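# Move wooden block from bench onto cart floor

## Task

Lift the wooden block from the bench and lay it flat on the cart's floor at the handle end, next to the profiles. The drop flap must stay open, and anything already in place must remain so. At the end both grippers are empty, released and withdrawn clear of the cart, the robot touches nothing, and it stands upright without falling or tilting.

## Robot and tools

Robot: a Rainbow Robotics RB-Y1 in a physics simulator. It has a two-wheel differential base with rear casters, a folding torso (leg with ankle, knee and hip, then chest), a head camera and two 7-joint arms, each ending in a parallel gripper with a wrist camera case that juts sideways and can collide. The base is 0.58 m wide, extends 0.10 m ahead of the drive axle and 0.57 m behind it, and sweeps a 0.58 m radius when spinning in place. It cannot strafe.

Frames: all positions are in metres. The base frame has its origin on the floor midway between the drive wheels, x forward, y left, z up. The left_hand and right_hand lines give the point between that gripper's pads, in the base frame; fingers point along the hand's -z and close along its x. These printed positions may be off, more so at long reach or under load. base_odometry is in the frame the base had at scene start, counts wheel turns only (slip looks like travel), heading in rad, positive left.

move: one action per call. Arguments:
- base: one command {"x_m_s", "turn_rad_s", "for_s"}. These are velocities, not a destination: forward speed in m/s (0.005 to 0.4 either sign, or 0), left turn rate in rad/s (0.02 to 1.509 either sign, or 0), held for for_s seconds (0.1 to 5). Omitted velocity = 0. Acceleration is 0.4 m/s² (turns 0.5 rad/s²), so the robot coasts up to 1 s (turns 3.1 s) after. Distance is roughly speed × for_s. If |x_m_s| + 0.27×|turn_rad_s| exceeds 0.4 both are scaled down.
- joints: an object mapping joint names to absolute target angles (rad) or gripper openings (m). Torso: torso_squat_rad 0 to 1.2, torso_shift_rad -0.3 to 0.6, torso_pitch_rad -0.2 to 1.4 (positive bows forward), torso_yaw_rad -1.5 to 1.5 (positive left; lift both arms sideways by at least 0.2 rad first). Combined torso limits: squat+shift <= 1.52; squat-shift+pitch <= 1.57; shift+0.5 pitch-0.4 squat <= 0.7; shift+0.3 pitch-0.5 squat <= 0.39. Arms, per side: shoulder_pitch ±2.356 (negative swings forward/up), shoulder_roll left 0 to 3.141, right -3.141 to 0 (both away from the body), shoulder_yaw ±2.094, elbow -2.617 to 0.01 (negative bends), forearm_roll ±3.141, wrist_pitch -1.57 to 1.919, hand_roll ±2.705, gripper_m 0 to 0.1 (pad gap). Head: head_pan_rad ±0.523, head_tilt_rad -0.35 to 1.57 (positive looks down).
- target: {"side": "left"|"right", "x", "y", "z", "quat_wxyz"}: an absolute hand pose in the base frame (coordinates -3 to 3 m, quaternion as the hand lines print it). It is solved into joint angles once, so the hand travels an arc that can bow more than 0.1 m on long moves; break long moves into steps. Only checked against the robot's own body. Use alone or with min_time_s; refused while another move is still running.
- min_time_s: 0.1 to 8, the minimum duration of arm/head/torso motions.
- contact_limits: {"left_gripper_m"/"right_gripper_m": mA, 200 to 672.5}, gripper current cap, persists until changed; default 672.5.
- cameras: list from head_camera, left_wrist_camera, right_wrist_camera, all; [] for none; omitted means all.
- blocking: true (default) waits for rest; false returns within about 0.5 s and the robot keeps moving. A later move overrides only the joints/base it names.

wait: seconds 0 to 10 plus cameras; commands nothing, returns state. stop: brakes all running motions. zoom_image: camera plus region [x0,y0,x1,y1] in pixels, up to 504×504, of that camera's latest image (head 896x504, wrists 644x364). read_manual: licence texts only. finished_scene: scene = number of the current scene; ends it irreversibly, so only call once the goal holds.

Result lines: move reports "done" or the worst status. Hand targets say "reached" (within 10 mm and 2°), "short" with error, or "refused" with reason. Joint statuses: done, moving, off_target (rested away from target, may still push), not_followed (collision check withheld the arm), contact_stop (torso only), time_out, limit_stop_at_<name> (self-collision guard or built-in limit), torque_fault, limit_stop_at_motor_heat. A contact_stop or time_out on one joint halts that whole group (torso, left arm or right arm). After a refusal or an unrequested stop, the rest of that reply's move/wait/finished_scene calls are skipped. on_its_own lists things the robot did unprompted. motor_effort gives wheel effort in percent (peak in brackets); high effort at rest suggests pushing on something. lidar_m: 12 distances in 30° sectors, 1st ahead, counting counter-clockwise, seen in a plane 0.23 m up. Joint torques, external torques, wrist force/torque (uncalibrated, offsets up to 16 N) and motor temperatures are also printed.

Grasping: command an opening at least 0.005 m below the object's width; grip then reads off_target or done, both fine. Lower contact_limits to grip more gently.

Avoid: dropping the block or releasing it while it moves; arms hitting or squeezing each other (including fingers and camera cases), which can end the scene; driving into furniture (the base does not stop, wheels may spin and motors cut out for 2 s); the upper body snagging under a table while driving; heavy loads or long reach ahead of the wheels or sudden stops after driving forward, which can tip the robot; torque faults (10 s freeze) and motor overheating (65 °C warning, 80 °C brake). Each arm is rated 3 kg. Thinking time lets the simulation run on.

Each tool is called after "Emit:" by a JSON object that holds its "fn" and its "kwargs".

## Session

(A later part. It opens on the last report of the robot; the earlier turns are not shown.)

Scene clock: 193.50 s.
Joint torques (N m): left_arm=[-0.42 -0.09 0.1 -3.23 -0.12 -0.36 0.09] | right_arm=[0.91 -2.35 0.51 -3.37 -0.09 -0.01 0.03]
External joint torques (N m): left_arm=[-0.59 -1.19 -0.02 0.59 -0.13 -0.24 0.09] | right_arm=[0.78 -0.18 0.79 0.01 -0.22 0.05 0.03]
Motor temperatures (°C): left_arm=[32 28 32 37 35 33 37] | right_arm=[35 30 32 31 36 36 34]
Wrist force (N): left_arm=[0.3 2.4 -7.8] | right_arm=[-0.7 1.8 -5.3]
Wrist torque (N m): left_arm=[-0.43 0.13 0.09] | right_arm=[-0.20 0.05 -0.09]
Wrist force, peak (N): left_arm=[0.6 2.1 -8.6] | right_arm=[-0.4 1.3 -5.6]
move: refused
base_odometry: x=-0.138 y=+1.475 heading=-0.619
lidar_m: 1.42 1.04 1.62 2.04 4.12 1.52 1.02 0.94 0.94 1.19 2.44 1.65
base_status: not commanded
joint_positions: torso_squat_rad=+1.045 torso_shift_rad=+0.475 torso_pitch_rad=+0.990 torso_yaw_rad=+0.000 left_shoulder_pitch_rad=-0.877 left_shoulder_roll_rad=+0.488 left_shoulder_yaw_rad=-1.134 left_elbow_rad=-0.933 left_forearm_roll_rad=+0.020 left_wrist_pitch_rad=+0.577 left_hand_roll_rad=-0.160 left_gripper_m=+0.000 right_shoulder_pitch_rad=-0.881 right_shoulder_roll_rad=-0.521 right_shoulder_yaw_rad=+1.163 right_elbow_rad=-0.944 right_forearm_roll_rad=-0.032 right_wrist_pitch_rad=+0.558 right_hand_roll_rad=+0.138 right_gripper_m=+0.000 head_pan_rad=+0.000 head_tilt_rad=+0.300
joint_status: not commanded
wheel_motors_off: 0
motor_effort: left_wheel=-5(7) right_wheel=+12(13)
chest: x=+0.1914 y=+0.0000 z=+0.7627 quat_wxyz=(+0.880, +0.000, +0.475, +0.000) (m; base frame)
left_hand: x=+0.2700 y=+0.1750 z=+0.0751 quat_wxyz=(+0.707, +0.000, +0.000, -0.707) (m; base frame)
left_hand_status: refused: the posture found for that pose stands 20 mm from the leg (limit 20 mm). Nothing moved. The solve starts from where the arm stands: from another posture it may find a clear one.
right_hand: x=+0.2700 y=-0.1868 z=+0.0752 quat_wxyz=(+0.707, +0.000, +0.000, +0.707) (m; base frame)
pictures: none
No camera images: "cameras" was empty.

Emit:
{"fn": "move", "kwargs": {"target": {"side":"left","x":0.31,"y":0.107,"z":0.075,"quat_wxyz":[0.7071,0,0,-0.7071]}, "cameras": []}}

Emit:
{"fn": "move", "kwargs": {"target": {"side":"right","x":0.31,"y":-0.119,"z":0.075,"quat_wxyz":[0.7071,0,0,0.7071]}, "cameras": ["head_camera"]}}

Emit:
{"fn": "move", "kwargs": {"joints": {"torso_squat_rad":0.5,"torso_shift_rad":0.3,"torso_pitch_rad":0.99}, "cameras": []}}

Emit:
{"fn": "move", "kwargs": {"joints": {"torso_pitch_rad":0.7}, "cameras": []}}

Emit:
{"fn": "move", "kwargs": {"target": {"side":"left","x":0.34,"y":0.107,"z":0.50,"quat_wxyz":[0.7071,0,0,-0.7071]}, "cameras": []}}

Emit:
{"fn": "move", "kwargs": {"target": {"side":"right","x":0.34,"y":-0.119,"z":0.50,"quat_wxyz":[0.7071,0,0,0.7071]}, "cameras": []}}

Emit:
{"fn": "move", "kwargs": {"joints": {"torso_squat_rad":0.25,"torso_shift_rad":0.1,"torso_pitch_rad":0.45}, "cameras": []}}

Emit:
{"fn": "move", "kwargs": {"target": {"side":"left","x":0.33,"y":0.107,"z":0.77,"quat_wxyz":[0.7071,0,0,-0.7071]}, "cameras": []}}

Emit:
{"fn": "move", "kwargs": {"target": {"side":"right","x":0.33,"y":-0.119,"z":0.77,"quat_wxyz":[0.7071,0,0,0.7071]}, "cameras": ["head_camera"]}}

Emit:
{"fn": "move", "kwargs": {"joints": {"torso_squat_rad":1.2,"torso_shift_rad":0.3,"torso_pitch_rad":0.45}, "cameras": ["head_camera"]}}

Scene clock: 197.73 s.
Joint torques (N m): left_arm=[-2.42 -2.22 1.71 -3.42 0 -0.04 -0.22] | right_arm=[0.76 -2.92 0.29 -3.18 0.05 0.04 -0.14]
External joint torques (N m): left_arm=[0.6 -0.02 1.21 0.91 -0.01 0.08 -0.22] | right_arm=[0.63 -0.75 0.57 0.2 -0.07 0.1 -0.14]
Motor temperatures (°C): left_arm=[32 28 32 36 35 33 37] | right_arm=[35 30 32 31 36 36 34]
Wrist force (N): left_arm=[0.0 1.8 -8.2] | right_arm=[0.2 1.3 -5.1]
Wrist torque (N m): left_arm=[-0.35 0.09 0.09] | right_arm=[-0.13 0.12 -0.07]
Wrist force, peak (N): left_arm=[-0.9 2.3 -8.7] | right_arm=[-0.4 2.1 -5.6]
move: done
base_odometry: x=-0.138 y=+1.475 heading=-0.619
lidar_m: 1.42 1.04 1.62 2.04 4.12 1.52 1.02 0.93 0.95 1.19 2.44 1.64
base_status: not commanded
joint_positions: torso_squat_rad=+1.045 torso_shift_rad=+0.475 torso_pitch_rad=+0.990 torso_yaw_rad=+0.000 left_shoulder_pitch_rad=-1.019 left_shoulder_roll_rad=+0.320 left_shoulder_yaw_rad=-1.125 left_elbow_rad=-0.786 left_forearm_roll_rad=+0.114 left_wrist_pitch_rad=+0.644 left_hand_roll_rad=-0.237 left_gripper_m=+0.000 right_shoulder_pitch_rad=-0.881 right_shoulder_roll_rad=-0.521 right_shoulder_yaw_rad=+1.163 right_elbow_rad=-0.944 right_forearm_roll_rad=-0.032 right_wrist_pitch_rad=+0.558 right_hand_roll_rad=+0.138 right_gripper_m=+0.000 head_pan_rad=+0.000 head_tilt_rad=+0.300
joint_status: all done
wheel_motors_off: 0
motor_effort: left_wheel=-8(11) right_wheel=+13(15)
chest: x=+0.1914 y=+0.0000 z=+0.7627 quat_wxyz=(+0.880, +0.000, +0.475, +0.000) (m; base frame)
left_hand: x=+0.3100 y=+0.1069 z=+0.0760 quat_wxyz=(+0.707, +0.000, -0.001, -0.707) (m; base frame)
left_hand_status: reached (checked arc, planned for 0.5 s): 1 mm and 0.1 deg off.
right_hand: x=+0.2700 y=-0.1868 z=+0.0752 quat_wxyz=(+0.707, +0.000, +0.000, +0.707) (m; base frame)
pictures: none
No camera images: "cameras" was empty.

Scene clock: 198.53 s.
Joint torques (N m): left_arm=[-2.57 -2.62 1.81 -3.73 -0.03 -0.12 -0.08] | right_arm=[-1.95 0.22 -2.14 -3.31 -0.01 0.16 -0.09]
External joint torques (N m): left_arm=[0.44 -0.47 1.31 0.59 -0.04 0.01 -0.08] | right_arm=[1.02 -0.76 -1.52 0.59 -0.15 0.23 -0.09]
Motor temperatures (°C): left_arm=[32 28 32 36 35 33 37] | right_arm=[35 30 32 31 36 36 34]
Wrist force (N): left_arm=[0.3 2.0 -7.3] | right_arm=[-0.5 1.3 -5.0]
Wrist torque (N m): left_arm=[-0.43 0.14 0.07] | right_arm=[-0.12 0.06 -0.07]
Wrist force, peak (N): left_arm=[0.5 2.2 -8.1] | right_arm=[-1.5 1.9 -5.5]
move: done
base_odometry: x=-0.138 y=+1.475 heading=-0.619
lidar_m: 1.51 1.04 1.60 2.04 4.12 1.52 1.02 0.92 0.94 1.18 2.42 1.63
base_status: not commanded
joint_positions: torso_squat_rad=+1.045 torso_shift_rad=+0.475 torso_pitch_rad=+0.990 torso_yaw_rad=+0.000 left_shoulder_pitch_rad=-1.018 left_shoulder_roll_rad=+0.321 left_shoulder_yaw_rad=-1.125 left_elbow_rad=-0.786 left_forearm_roll_rad=+0.114 left_wrist_pitch_rad=+0.644 left_hand_roll_rad=-0.237 left_gripper_m=+0.000 right_shoulder_pitch_rad=-1.018 right_shoulder_roll_rad=-0.361 right_shoulder_yaw_rad=+1.158 right_elbow_rad=-0.816 right_forearm_roll_rad=-0.134 right_wrist_pitch_rad=+0.635 right_hand_roll_rad=+0.218 right_gripper_m=+0.000 head_pan_rad=+0.000 head_tilt_rad=+0.300
joint_status: all done
wheel_motors_off: 0
motor_effort: left_wheel=-5(8) right_wheel=+12(16)
chest: x=+0.1914 y=+0.0000 z=+0.7627 quat_wxyz=(+0.880, +0.000, +0.475, +0.000) (m; base frame)
left_hand: x=+0.3100 y=+0.1070 z=+0.0759 quat_wxyz=(+0.707, +0.000, +0.000, -0.707) (m; base frame)
right_hand: x=+0.3100 y=-0.1188 z=+0.0757 quat_wxyz=(+0.707, +0.000, +0.000, +0.707) (m; base frame)
right_hand_status: reached (checked arc, planned for 0.5 s): 1 mm and 0.1 deg off.
pictures: head_camera
camera_calibration:
head_camera: T_world_to_cam=[[-0.0185888, -0.999504, -0.0254151, 0.0277079], [-0.943246, 0.0259611, -0.331078, 0.68403], [0.331574, 0.0178184, -0.943261, 0.627838], [0, 0, 0, 1]] pos_world=[0.437549, -0.00125112, 0.819387]

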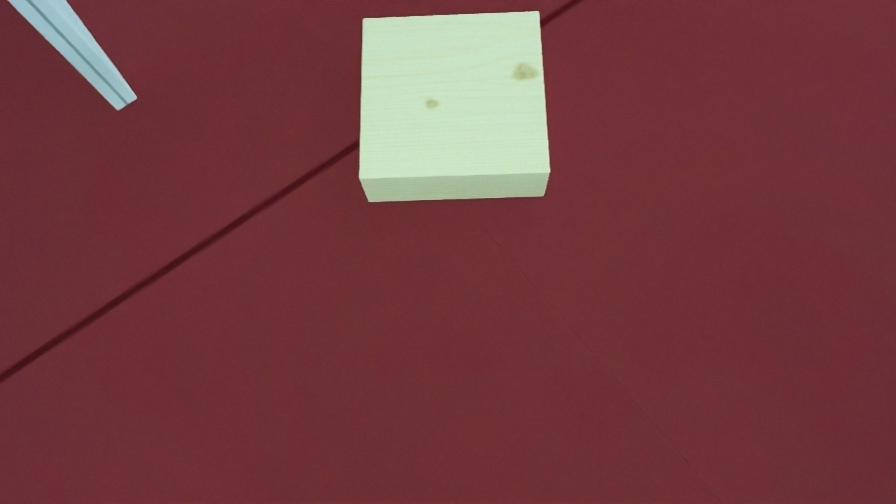

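Scene clock: 201.13 s.
Joint torques (N m): left_arm=[-2.76 -2.47 1.53 -3.84 -0.09 -0.21 -0.15] | right_arm=[-2.04 0.41 -1.86 -3.47 -0.05 0.12 -0.19]
External joint torques (N m): left_arm=[0.25 -0.31 1.02 0.48 -0.1 -0.09 -0.15] | right_arm=[0.93 -0.57 -1.24 0.43 -0.19 0.19 -0.19]
Motor temperatures (°C): left_arm=[32 28 32 36 35 33 37] | right_arm=[35 30 32 31 36 36 34]
Wrist force (N): left_arm=[0.4 2.2 -8.0] | right_arm=[-0.4 1.3 -5.1]
Wrist torque (N m): left_arm=[-0.43 0.15 0.11] | right_arm=[-0.13 0.08 -0.11]
Wrist force, peak (N): left_arm=[0.7 1.5 -8.7] | right_arm=[-0.5 1.5 -6.1]
move: done
base_odometry: x=-0.138 y=+1.475 heading=-0.619
lidar_m: 1.38 1.04 1.62 2.05 4.12 1.54 1.02 0.93 0.95 1.20 2.42 1.64
base_status: not commanded
joint_positions: torso_squat_rad=+0.500 torso_shift_rad=+0.300 torso_pitch_rad=+0.990 torso_yaw_rad=+0.000 left_shoulder_pitch_rad=-1.018 left_shoulder_roll_rad=+0.321 left_shoulder_yaw_rad=-1.125 left_elbow_rad=-0.786 left_forearm_roll_rad=+0.114 left_wrist_pitch_rad=+0.644 left_hand_roll_rad=-0.237 left_gripper_m=+0.000 right_shoulder_pitch_rad=-1.018 right_shoulder_roll_rad=-0.361 right_shoulder_yaw_rad=+1.158 right_elbow_rad=-0.816 right_forearm_roll_rad=-0.134 right_wrist_pitch_rad=+0.635 right_hand_roll_rad=+0.218 right_gripper_m=+0.000 head_pan_rad=+0.000 head_tilt_rad=+0.300
joint_status: all done
wheel_motors_off: 0
motor_effort: left_wheel=-5(7) right_wheel=+12(15)
chest: x=+0.2122 y=+0.0001 z=+1.0372 quat_wxyz=(+0.880, +0.000, +0.475, +0.000) (m; base frame)
left_hand: x=+0.3308 y=+0.1071 z=+0.3504 quat_wxyz=(+0.707, +0.000, -0.001, -0.707) (m; base frame)
right_hand: x=+0.3309 y=-0.1188 z=+0.3502 quat_wxyz=(+0.707, +0.000, +0.000, +0.707) (m; base frame)
pictures: none
No camera images: "cameras" was empty.

Scene clock: 202.87 s.
Joint torques (N m): left_arm=[-9.68 -0.71 3.25 -3.95 -0.36 -0.14 -0.13] | right_arm=[-9.5 -1.7 -3.34 -3.58 0.33 0.04 -0.14]
External joint torques (N m): left_arm=[0.57 -0.98 0.7 0.51 -0.07 0.11 -0.13] | right_arm=[0.64 -0.34 -0.72 0.37 -0.12 0.22 -0.14]
Motor temperatures (°C): left_arm=[32 28 32 36 35 33 37] | right_arm=[35 30 32 31 36 36 34]
Wrist force (N): left_arm=[1.1 0.6 -7.7] | right_arm=[0.0 3.1 -5.1]
Wrist torque (N m): left_arm=[-0.31 0.23 0.03] | right_arm=[-0.23 0.09 -0.10]
Wrist force, peak (N): left_arm=[0.4 2.1 -8.5] | right_arm=[-0.6 2.7 -5.7]
move: done
base_odometry: x=-0.138 y=+1.475 heading=-0.619
lidar_m: 1.38 1.04 1.62 2.05 4.13 1.52 1.01 0.94 0.93 1.19 2.42 1.64
base_status: not commanded
joint_positions: torso_squat_rad=+0.500 torso_shift_rad=+0.300 torso_pitch_rad=+0.700 torso_yaw_rad=+0.000 left_shoulder_pitch_rad=-1.018 left_shoulder_roll_rad=+0.321 left_shoulder_yaw_rad=-1.125 left_elbow_rad=-0.786 left_forearm_roll_rad=+0.114 left_wrist_pitch_rad=+0.644 left_hand_roll_rad=-0.237 left_gripper_m=+0.000 right_shoulder_pitch_rad=-1.018 right_shoulder_roll_rad=-0.361 right_shoulder_yaw_rad=+1.158 right_elbow_rad=-0.816 right_forearm_roll_rad=-0.134 right_wrist_pitch_rad=+0.635 right_hand_roll_rad=+0.218 right_gripper_m=+0.000 head_pan_rad=+0.000 head_tilt_rad=+0.300
joint_status: all done
wheel_motors_off: 0
motor_effort: left_wheel=-5(6) right_wheel=+13(15)
chest: x=+0.1528 y=+0.0001 z=+1.1041 quat_wxyz=(+0.939, +0.000, +0.343, +0.000) (m; base frame)
left_hand: x=+0.4630 y=+0.1071 z=+0.4799 quat_wxyz=(+0.700, +0.102, -0.103, -0.700) (m; base frame)
right_hand: x=+0.4630 y=-0.1189 z=+0.4797 quat_wxyz=(+0.700, -0.102, -0.103, +0.700) (m; base frame)
pictures: none
No camera images: "cameras" was empty.

Scene clock: 204.03 s.
Joint torques (N m): left_arm=[-6.97 -0.9 2.98 -6.16 -0.3 -0.64 -0.19] | right_arm=[-9.66 -1.37 -3.28 -3.87 0.42 0 -0.08]
External joint torques (N m): left_arm=[-0.42 -1.31 0.43 -0.01 -0.32 -0.51 -0.19] | right_arm=[0.48 -0.01 -0.66 0.07 -0.03 0.19 -0.08]
Motor temperatures (°C): left_arm=[32 28 32 36 35 33 37] | right_arm=[35 30 32 31 36 36 34]
Wrist force (N): left_arm=[0.5 2.1 -7.5] | right_arm=[-0.7 3.4 -5.0]
Wrist torque (N m): left_arm=[-0.42 0.13 0.06] | right_arm=[-0.28 0.06 -0.11]
Wrist force, peak (N): left_arm=[0.2 2.2 -8.4] | right_arm=[-0.7 3.1 -5.6]
move: done
base_odometry: x=-0.138 y=+1.475 heading=-0.619
lidar_m: 1.38 1.04 1.61 2.05 4.12 1.52 1.00 0.93 0.94 1.19 2.43 1.65
base_status: not commanded
joint_positions: torso_squat_rad=+0.500 torso_shift_rad=+0.300 torso_pitch_rad=+0.700 torso_yaw_rad=+0.000 left_shoulder_pitch_rad=-0.852 left_shoulder_roll_rad=+0.472 left_shoulder_yaw_rad=-1.146 left_elbow_rad=-1.240 left_forearm_roll_rad=+0.327 left_wrist_pitch_rad=+0.954 left_hand_roll_rad=-0.337 left_gripper_m=+0.000 right_shoulder_pitch_rad=-1.018 right_shoulder_roll_rad=-0.361 right_shoulder_yaw_rad=+1.158 right_elbow_rad=-0.816 right_forearm_roll_rad=-0.134 right_wrist_pitch_rad=+0.635 right_hand_roll_rad=+0.218 right_gripper_m=+0.000 head_pan_rad=+0.000 head_tilt_rad=+0.300
joint_status: all done
wheel_motors_off: 0
motor_effort: left_wheel=-4(8) right_wheel=+13(15)
chest: x=+0.1529 y=+0.0001 z=+1.1040 quat_wxyz=(+0.939, +0.000, +0.343, +0.000) (m; base frame)
left_hand: x=+0.3400 y=+0.1071 z=+0.4999 quat_wxyz=(+0.707, +0.000, +0.000, -0.707) (m; base frame)
left_hand_status: reached (checked arc, planned for 0.8 s): 0 mm and 0.0 deg off.
right_hand: x=+0.4630 y=-0.1189 z=+0.4797 quat_wxyz=(+0.700, -0.102, -0.103, +0.700) (m; base frame)
pictures: none
No camera images: "cameras" was empty.

Scene clock: 205.37 s.
Joint torques (N m): left_arm=[-6.51 -0.37 3.39 -6.21 -0.21 -0.53 -0.12] | right_arm=[-7.16 -1.85 -2.32 -6.08 0.37 -0.21 0.05]
External joint torques (N m): left_arm=[0.03 -0.79 0.83 -0.06 -0.23 -0.41 -0.12] | right_arm=[-0.58 -0.16 0.35 -0.58 0.18 -0.14 0.05]
Motor temperatures (°C): left_arm=[32 28 32 36 35 33 37] | right_arm=[35 30 32 31 36 36 34]
Wrist force (N): left_arm=[1.1 1.9 -8.0] | right_arm=[-1.0 1.5 -5.4]
Wrist torque (N m): left_arm=[-0.39 0.26 0.09] | right_arm=[-0.13 -0.01 -0.08]
Wrist force, peak (N): left_arm=[0.1 2.0 -8.5] | right_arm=[-1.9 3.2 -5.9]
move: done
base_odometry: x=-0.138 y=+1.475 heading=-0.619
lidar_m: 1.38 1.04 1.61 2.03 4.12 1.53 1.02 0.93 0.94 1.19 2.42 1.64
base_status: not commanded
joint_positions: torso_squat_rad=+0.500 torso_shift_rad=+0.300 torso_pitch_rad=+0.700 torso_yaw_rad=+0.000 left_shoulder_pitch_rad=-0.852 left_shoulder_roll_rad=+0.472 left_shoulder_yaw_rad=-1.146 left_elbow_rad=-1.240 left_forearm_roll_rad=+0.327 left_wrist_pitch_rad=+0.954 left_hand_roll_rad=-0.337 left_gripper_m=+0.000 right_shoulder_pitch_rad=-0.866 right_shoulder_roll_rad=-0.513 right_shoulder_yaw_rad=+1.185 right_elbow_rad=-1.254 right_forearm_roll_rad=-0.354 right_wrist_pitch_rad=+0.929 right_hand_roll_rad=+0.315 right_gripper_m=+0.000 head_pan_rad=+0.000 head_tilt_rad=+0.300
joint_status: all done
wheel_motors_off: 0
motor_effort: left_wheel=-6(7) right_wheel=+14(17)
chest: x=+0.1529 y=+0.0001 z=+1.1040 quat_wxyz=(+0.939, +0.000, +0.343, +0.000) (m; base frame)
left_hand: x=+0.3400 y=+0.1070 z=+0.5000 quat_wxyz=(+0.707, +0.000, +0.000, -0.707) (m; base frame)
right_hand: x=+0.3401 y=-0.1189 z=+0.4991 quat_wxyz=(+0.707, +0.000, +0.000, +0.707) (m; base frame)
right_hand_status: reached (checked arc, planned for 0.8 s): 1 mm and 0.1 deg off.
pictures: none
No camera images: "cameras" was empty.

Scene clock: 207.53 s.
Joint torques (N m): left_arm=[-11.26 0.97 5.7 -5.76 -0.47 -0.72 -0.23] | right_arm=[-12.62 -3.42 -4.4 -5.6 0.54 -0.29 0.05]
External joint torques (N m): left_arm=[0.87 -1.08 0.79 0.09 -0.13 -0.44 -0.24] | right_arm=[-0.48 -0.17 0.51 -0.47 0 -0.08 0.06]
Motor temperatures (°C): left_arm=[32 28 32 36 35 33 37] | right_arm=[35 30 32 31 36 36 34]
Wrist force (N): left_arm=[1.0 0.1 -7.6] | right_arm=[-0.3 2.8 -5.3]
Wrist torque (N m): left_arm=[-0.23 0.21 0.07] | right_arm=[-0.19 0.10 -0.10]
Wrist force, peak (N): left_arm=[0.7 1.8 -8.3] | right_arm=[-0.8 3.4 -5.4]
move: done
base_odometry: x=-0.138 y=+1.475 heading=-0.619
lidar_m: 1.37 1.05 1.61 2.04 4.11 1.52 1.02 0.92 0.95 1.19 2.42 1.62
base_status: not commanded
joint_positions: torso_squat_rad=+0.250 torso_shift_rad=+0.100 torso_pitch_rad=+0.450 torso_yaw_rad=+0.000 left_shoulder_pitch_rad=-0.852 left_shoulder_roll_rad=+0.472 left_shoulder_yaw_rad=-1.146 left_elbow_rad=-1.240 left_forearm_roll_rad=+0.327 left_wrist_pitch_rad=+0.954 left_hand_roll_rad=-0.337 left_gripper_m=+0.000 right_shoulder_pitch_rad=-0.866 right_shoulder_roll_rad=-0.513 right_shoulder_yaw_rad=+1.185 right_elbow_rad=-1.254 right_forearm_roll_rad=-0.354 right_wrist_pitch_rad=+0.929 right_hand_roll_rad=+0.315 right_gripper_m=+0.000 head_pan_rad=+0.000 head_tilt_rad=+0.300
joint_status: all done
wheel_motors_off: 0
motor_effort: left_wheel=-4(9) right_wheel=+13(17)
chest: x=-0.0258 y=+0.0001 z=+1.2340 quat_wxyz=(+0.975, +0.000, +0.223, +0.000) (m; base frame)
left_hand: x=+0.3052 y=+0.1070 z=+0.6951 quat_wxyz=(+0.702, +0.088, -0.088, -0.702) (m; base frame)
right_hand: x=+0.3054 y=-0.1188 z=+0.6943 quat_wxyz=(+0.702, -0.088, -0.088, +0.702) (m; base frame)
pictures: none
No camera images: "cameras" was empty.

Scene clock: 208.47 s.
Joint torques (N m): left_arm=[-13.89 2.57 7.27 -5.49 -0.29 -0.62 0.24] | right_arm=[-13 -3.5 -4.7 -5.62 0.51 -0.12 0.14]
External joint torques (N m): left_arm=[1.72 -1.26 0.65 0.25 -0.33 -0.48 0.24] | right_arm=[-0.86 -0.26 0.21 -0.49 -0.03 0.1 0.14]
Motor temperatures (°C): left_arm=[32 28 32 36 35 33 37] | right_arm=[35 30 32 31 36 36 34]
Wrist force (N): left_arm=[0.2 1.7 -7.7] | right_arm=[-0.5 2.7 -4.7]
Wrist torque (N m): left_arm=[-0.35 0.11 0.08] | right_arm=[-0.15 0.06 -0.09]
Wrist force, peak (N): left_arm=[0.6 1.5 -8.3] | right_arm=[-0.7 3.5 -5.3]
move: done
base_odometry: x=-0.138 y=+1.475 heading=-0.619
lidar_m: 1.37 1.04 1.62 2.04 4.13 1.52 1.01 0.93 0.95 1.18 2.42 1.64
base_status: not commanded
joint_positions: torso_squat_rad=+0.250 torso_shift_rad=+0.100 torso_pitch_rad=+0.450 torso_yaw_rad=+0.000 left_shoulder_pitch_rad=-1.017 left_shoulder_roll_rad=+0.547 left_shoulder_yaw_rad=-1.003 left_elbow_rad=-1.329 left_forearm_roll_rad=+0.767 left_wrist_pitch_rad=+1.267 left_hand_roll_rad=-0.594 left_gripper_m=+0.000 right_shoulder_pitch_rad=-0.866 right_shoulder_roll_rad=-0.513 right_shoulder_yaw_rad=+1.185 right_elbow_rad=-1.254 right_forearm_roll_rad=-0.354 right_wrist_pitch_rad=+0.929 right_hand_roll_rad=+0.315 right_gripper_m=+0.000 head_pan_rad=+0.000 head_tilt_rad=+0.300
joint_status: all done
wheel_motors_off: 0
motor_effort: left_wheel=-4(5) right_wheel=+15(16)
chest: x=-0.0257 y=+0.0001 z=+1.2340 quat_wxyz=(+0.975, +0.000, +0.223, +0.000) (m; base frame)
left_hand: x=+0.3302 y=+0.1068 z=+0.7701 quat_wxyz=(+0.707, +0.000, -0.001, -0.707) (m; base frame)
left_hand_status: reached (checked arc, planned for 0.6 s): 0 mm and 0.1 deg off.
right_hand: x=+0.3054 y=-0.1188 z=+0.6942 quat_wxyz=(+0.702, -0.088, -0.088, +0.702) (m; base frame)
pictures: none
No camera images: "cameras" was empty.

Scene clock: 209.40 s.
Joint torques (N m): left_arm=[-14.35 2.55 7.25 -5.74 -0.13 -0.56 0.22] | right_arm=[-15.21 -4.95 -6.25 -5.55 0.37 -0.18 -0.33]
External joint torques (N m): left_arm=[1.23 -1.29 0.63 0 -0.17 -0.42 0.22] | right_arm=[0.26 0.07 0.3 -0.57 0.16 -0.09 -0.33]
Motor temperatures (°C): left_arm=[32 28 32 36 35 33 37] | right_arm=[35 30 32 31 36 36 34]
Wrist force (N): left_arm=[0.6 1.8 -7.5] | right_arm=[-0.4 1.5 -5.3]
Wrist torque (N m): left_arm=[-0.35 0.16 0.10] | right_arm=[-0.12 0.05 -0.11]
Wrist force, peak (N): left_arm=[0.6 2.4 -8.2] | right_arm=[-0.4 4.6 -6.3]
move: done
base_odometry: x=-0.138 y=+1.475 heading=-0.619
lidar_m: 1.37 1.03 1.62 2.05 4.12 1.53 1.03 0.93 0.93 1.18 2.43 1.64
base_status: not commanded
joint_positions: torso_squat_rad=+0.250 torso_shift_rad=+0.100 torso_pitch_rad=+0.450 torso_yaw_rad=+0.000 left_shoulder_pitch_rad=-1.017 left_shoulder_roll_rad=+0.547 left_shoulder_yaw_rad=-1.003 left_elbow_rad=-1.329 left_forearm_roll_rad=+0.767 left_wrist_pitch_rad=+1.267 left_hand_roll_rad=-0.594 left_gripper_m=+0.000 right_shoulder_pitch_rad=-1.033 right_shoulder_roll_rad=-0.598 right_shoulder_yaw_rad=+1.050 right_elbow_rad=-1.350 right_forearm_roll_rad=-0.811 right_wrist_pitch_rad=+1.232 right_hand_roll_rad=+0.580 right_gripper_m=+0.000 head_pan_rad=+0.000 head_tilt_rad=+0.300
joint_status: all done
wheel_motors_off: 0
motor_effort: left_wheel=-4(5) right_wheel=+13(17)
chest: x=-0.0257 y=+0.0001 z=+1.2340 quat_wxyz=(+0.975, +0.000, +0.223, +0.000) (m; base frame)
left_hand: x=+0.3301 y=+0.1068 z=+0.7701 quat_wxyz=(+0.707, +0.000, +0.000, -0.707) (m; base frame)
right_hand: x=+0.3300 y=-0.1187 z=+0.7701 quat_wxyz=(+0.707, +0.000, -0.001, +0.707) (m; base frame)
right_hand_status: reached (checked arc, planned for 0.6 s): 0 mm and 0.1 deg off.
pictures: head_camera
camera_calibration:
head_camera: T_world_to_cam=[[-0.00287247, -0.999504, -0.0313571, 0.0433871], [-0.638739, 0.0259608, -0.768985, 1.1835], [0.769418, 0.0178201, -0.638497, 0.779574], [0, 0, 0, 1]] pos_world=[0.156256, -0.00125112, 1.40921]

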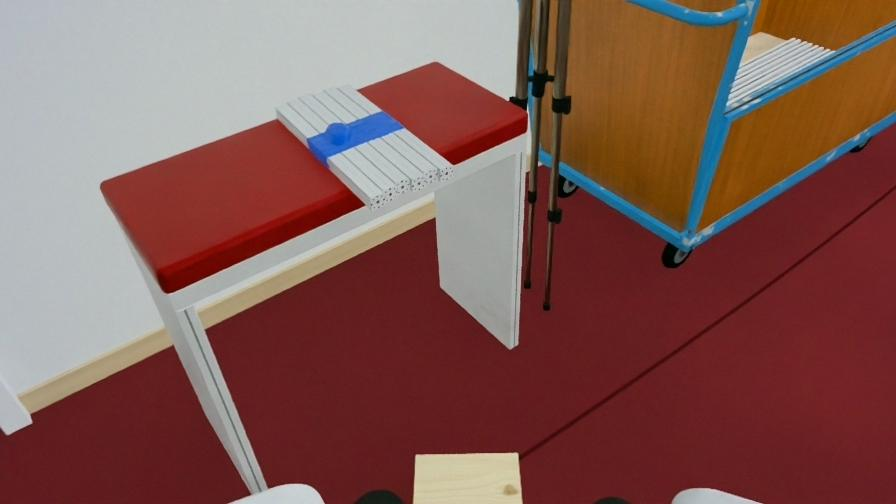

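Scene clock: 213.40 s.
Joint torques (N m): left_arm=[-14.72 2.66 7.46 -5.54 -0.2 -0.59 0.28] | right_arm=[-15.7 -5.52 -6.06 -5.58 0.37 -0.11 -0.36]
External joint torques (N m): left_arm=[0.86 -1.17 0.84 0.21 -0.24 -0.45 0.28] | right_arm=[-0.24 -0.51 0.49 -0.6 0.16 -0.02 -0.36]
Motor temperatures (°C): left_arm=[31 28 32 36 35 33 37] | right_arm=[35 30 32 31 36 36 34]
Wrist force (N): left_arm=[0.3 1.4 -7.4] | right_arm=[-0.2 1.2 -5.2]
Wrist torque (N m): left_arm=[-0.32 0.15 0.07] | right_arm=[-0.10 0.09 -0.06]
Wrist force, peak (N): left_arm=[0.6 2.1 -8.6] | right_arm=[0.0 1.4 -5.8]
move: done
base_odometry: x=-0.138 y=+1.475 heading=-0.619
lidar_m: 1.37 1.05 1.62 2.03 4.12 1.52 1.02 0.93 0.95 1.19 2.43 1.64
base_status: not commanded
joint_positions: torso_squat_rad=+1.200 torso_shift_rad=+0.300 torso_pitch_rad=+0.450 torso_yaw_rad=+0.000 left_shoulder_pitch_rad=-1.017 left_shoulder_roll_rad=+0.547 left_shoulder_yaw_rad=-1.003 left_elbow_rad=-1.329 left_forearm_roll_rad=+0.767 left_wrist_pitch_rad=+1.267 left_hand_roll_rad=-0.594 left_gripper_m=+0.000 right_shoulder_pitch_rad=-1.033 right_shoulder_roll_rad=-0.598 right_shoulder_yaw_rad=+1.050 right_elbow_rad=-1.350 right_forearm_roll_rad=-0.811 right_wrist_pitch_rad=+1.232 right_hand_roll_rad=+0.580 right_gripper_m=+0.000 head_pan_rad=+0.000 head_tilt_rad=+0.300
joint_status: all done
wheel_motors_off: 0
motor_effort: left_wheel=-5(5) right_wheel=+13(17)
chest: x=-0.0184 y=+0.0000 z=+0.8016 quat_wxyz=(+0.975, +0.000, +0.223, +0.000) (m; base frame)
left_hand: x=+0.3374 y=+0.1068 z=+0.3376 quat_wxyz=(+0.707, +0.000, +0.000, -0.707) (m; base frame)
right_hand: x=+0.3373 y=-0.1188 z=+0.3376 quat_wxyz=(+0.707, +0.000, +0.000, +0.707) (m; base frame)
pictures: head_camera
camera_calibration:
head_camera: T_world_to_cam=[[-0.00287247, -0.999504, -0.0313571, 0.0298493], [-0.638739, 0.0259608, -0.768985, 0.855656], [0.769418, 0.0178201, -0.638497, 0.497871], [0, 0, 0, 1]] pos_world=[0.163556, -0.00125112, 0.976812]

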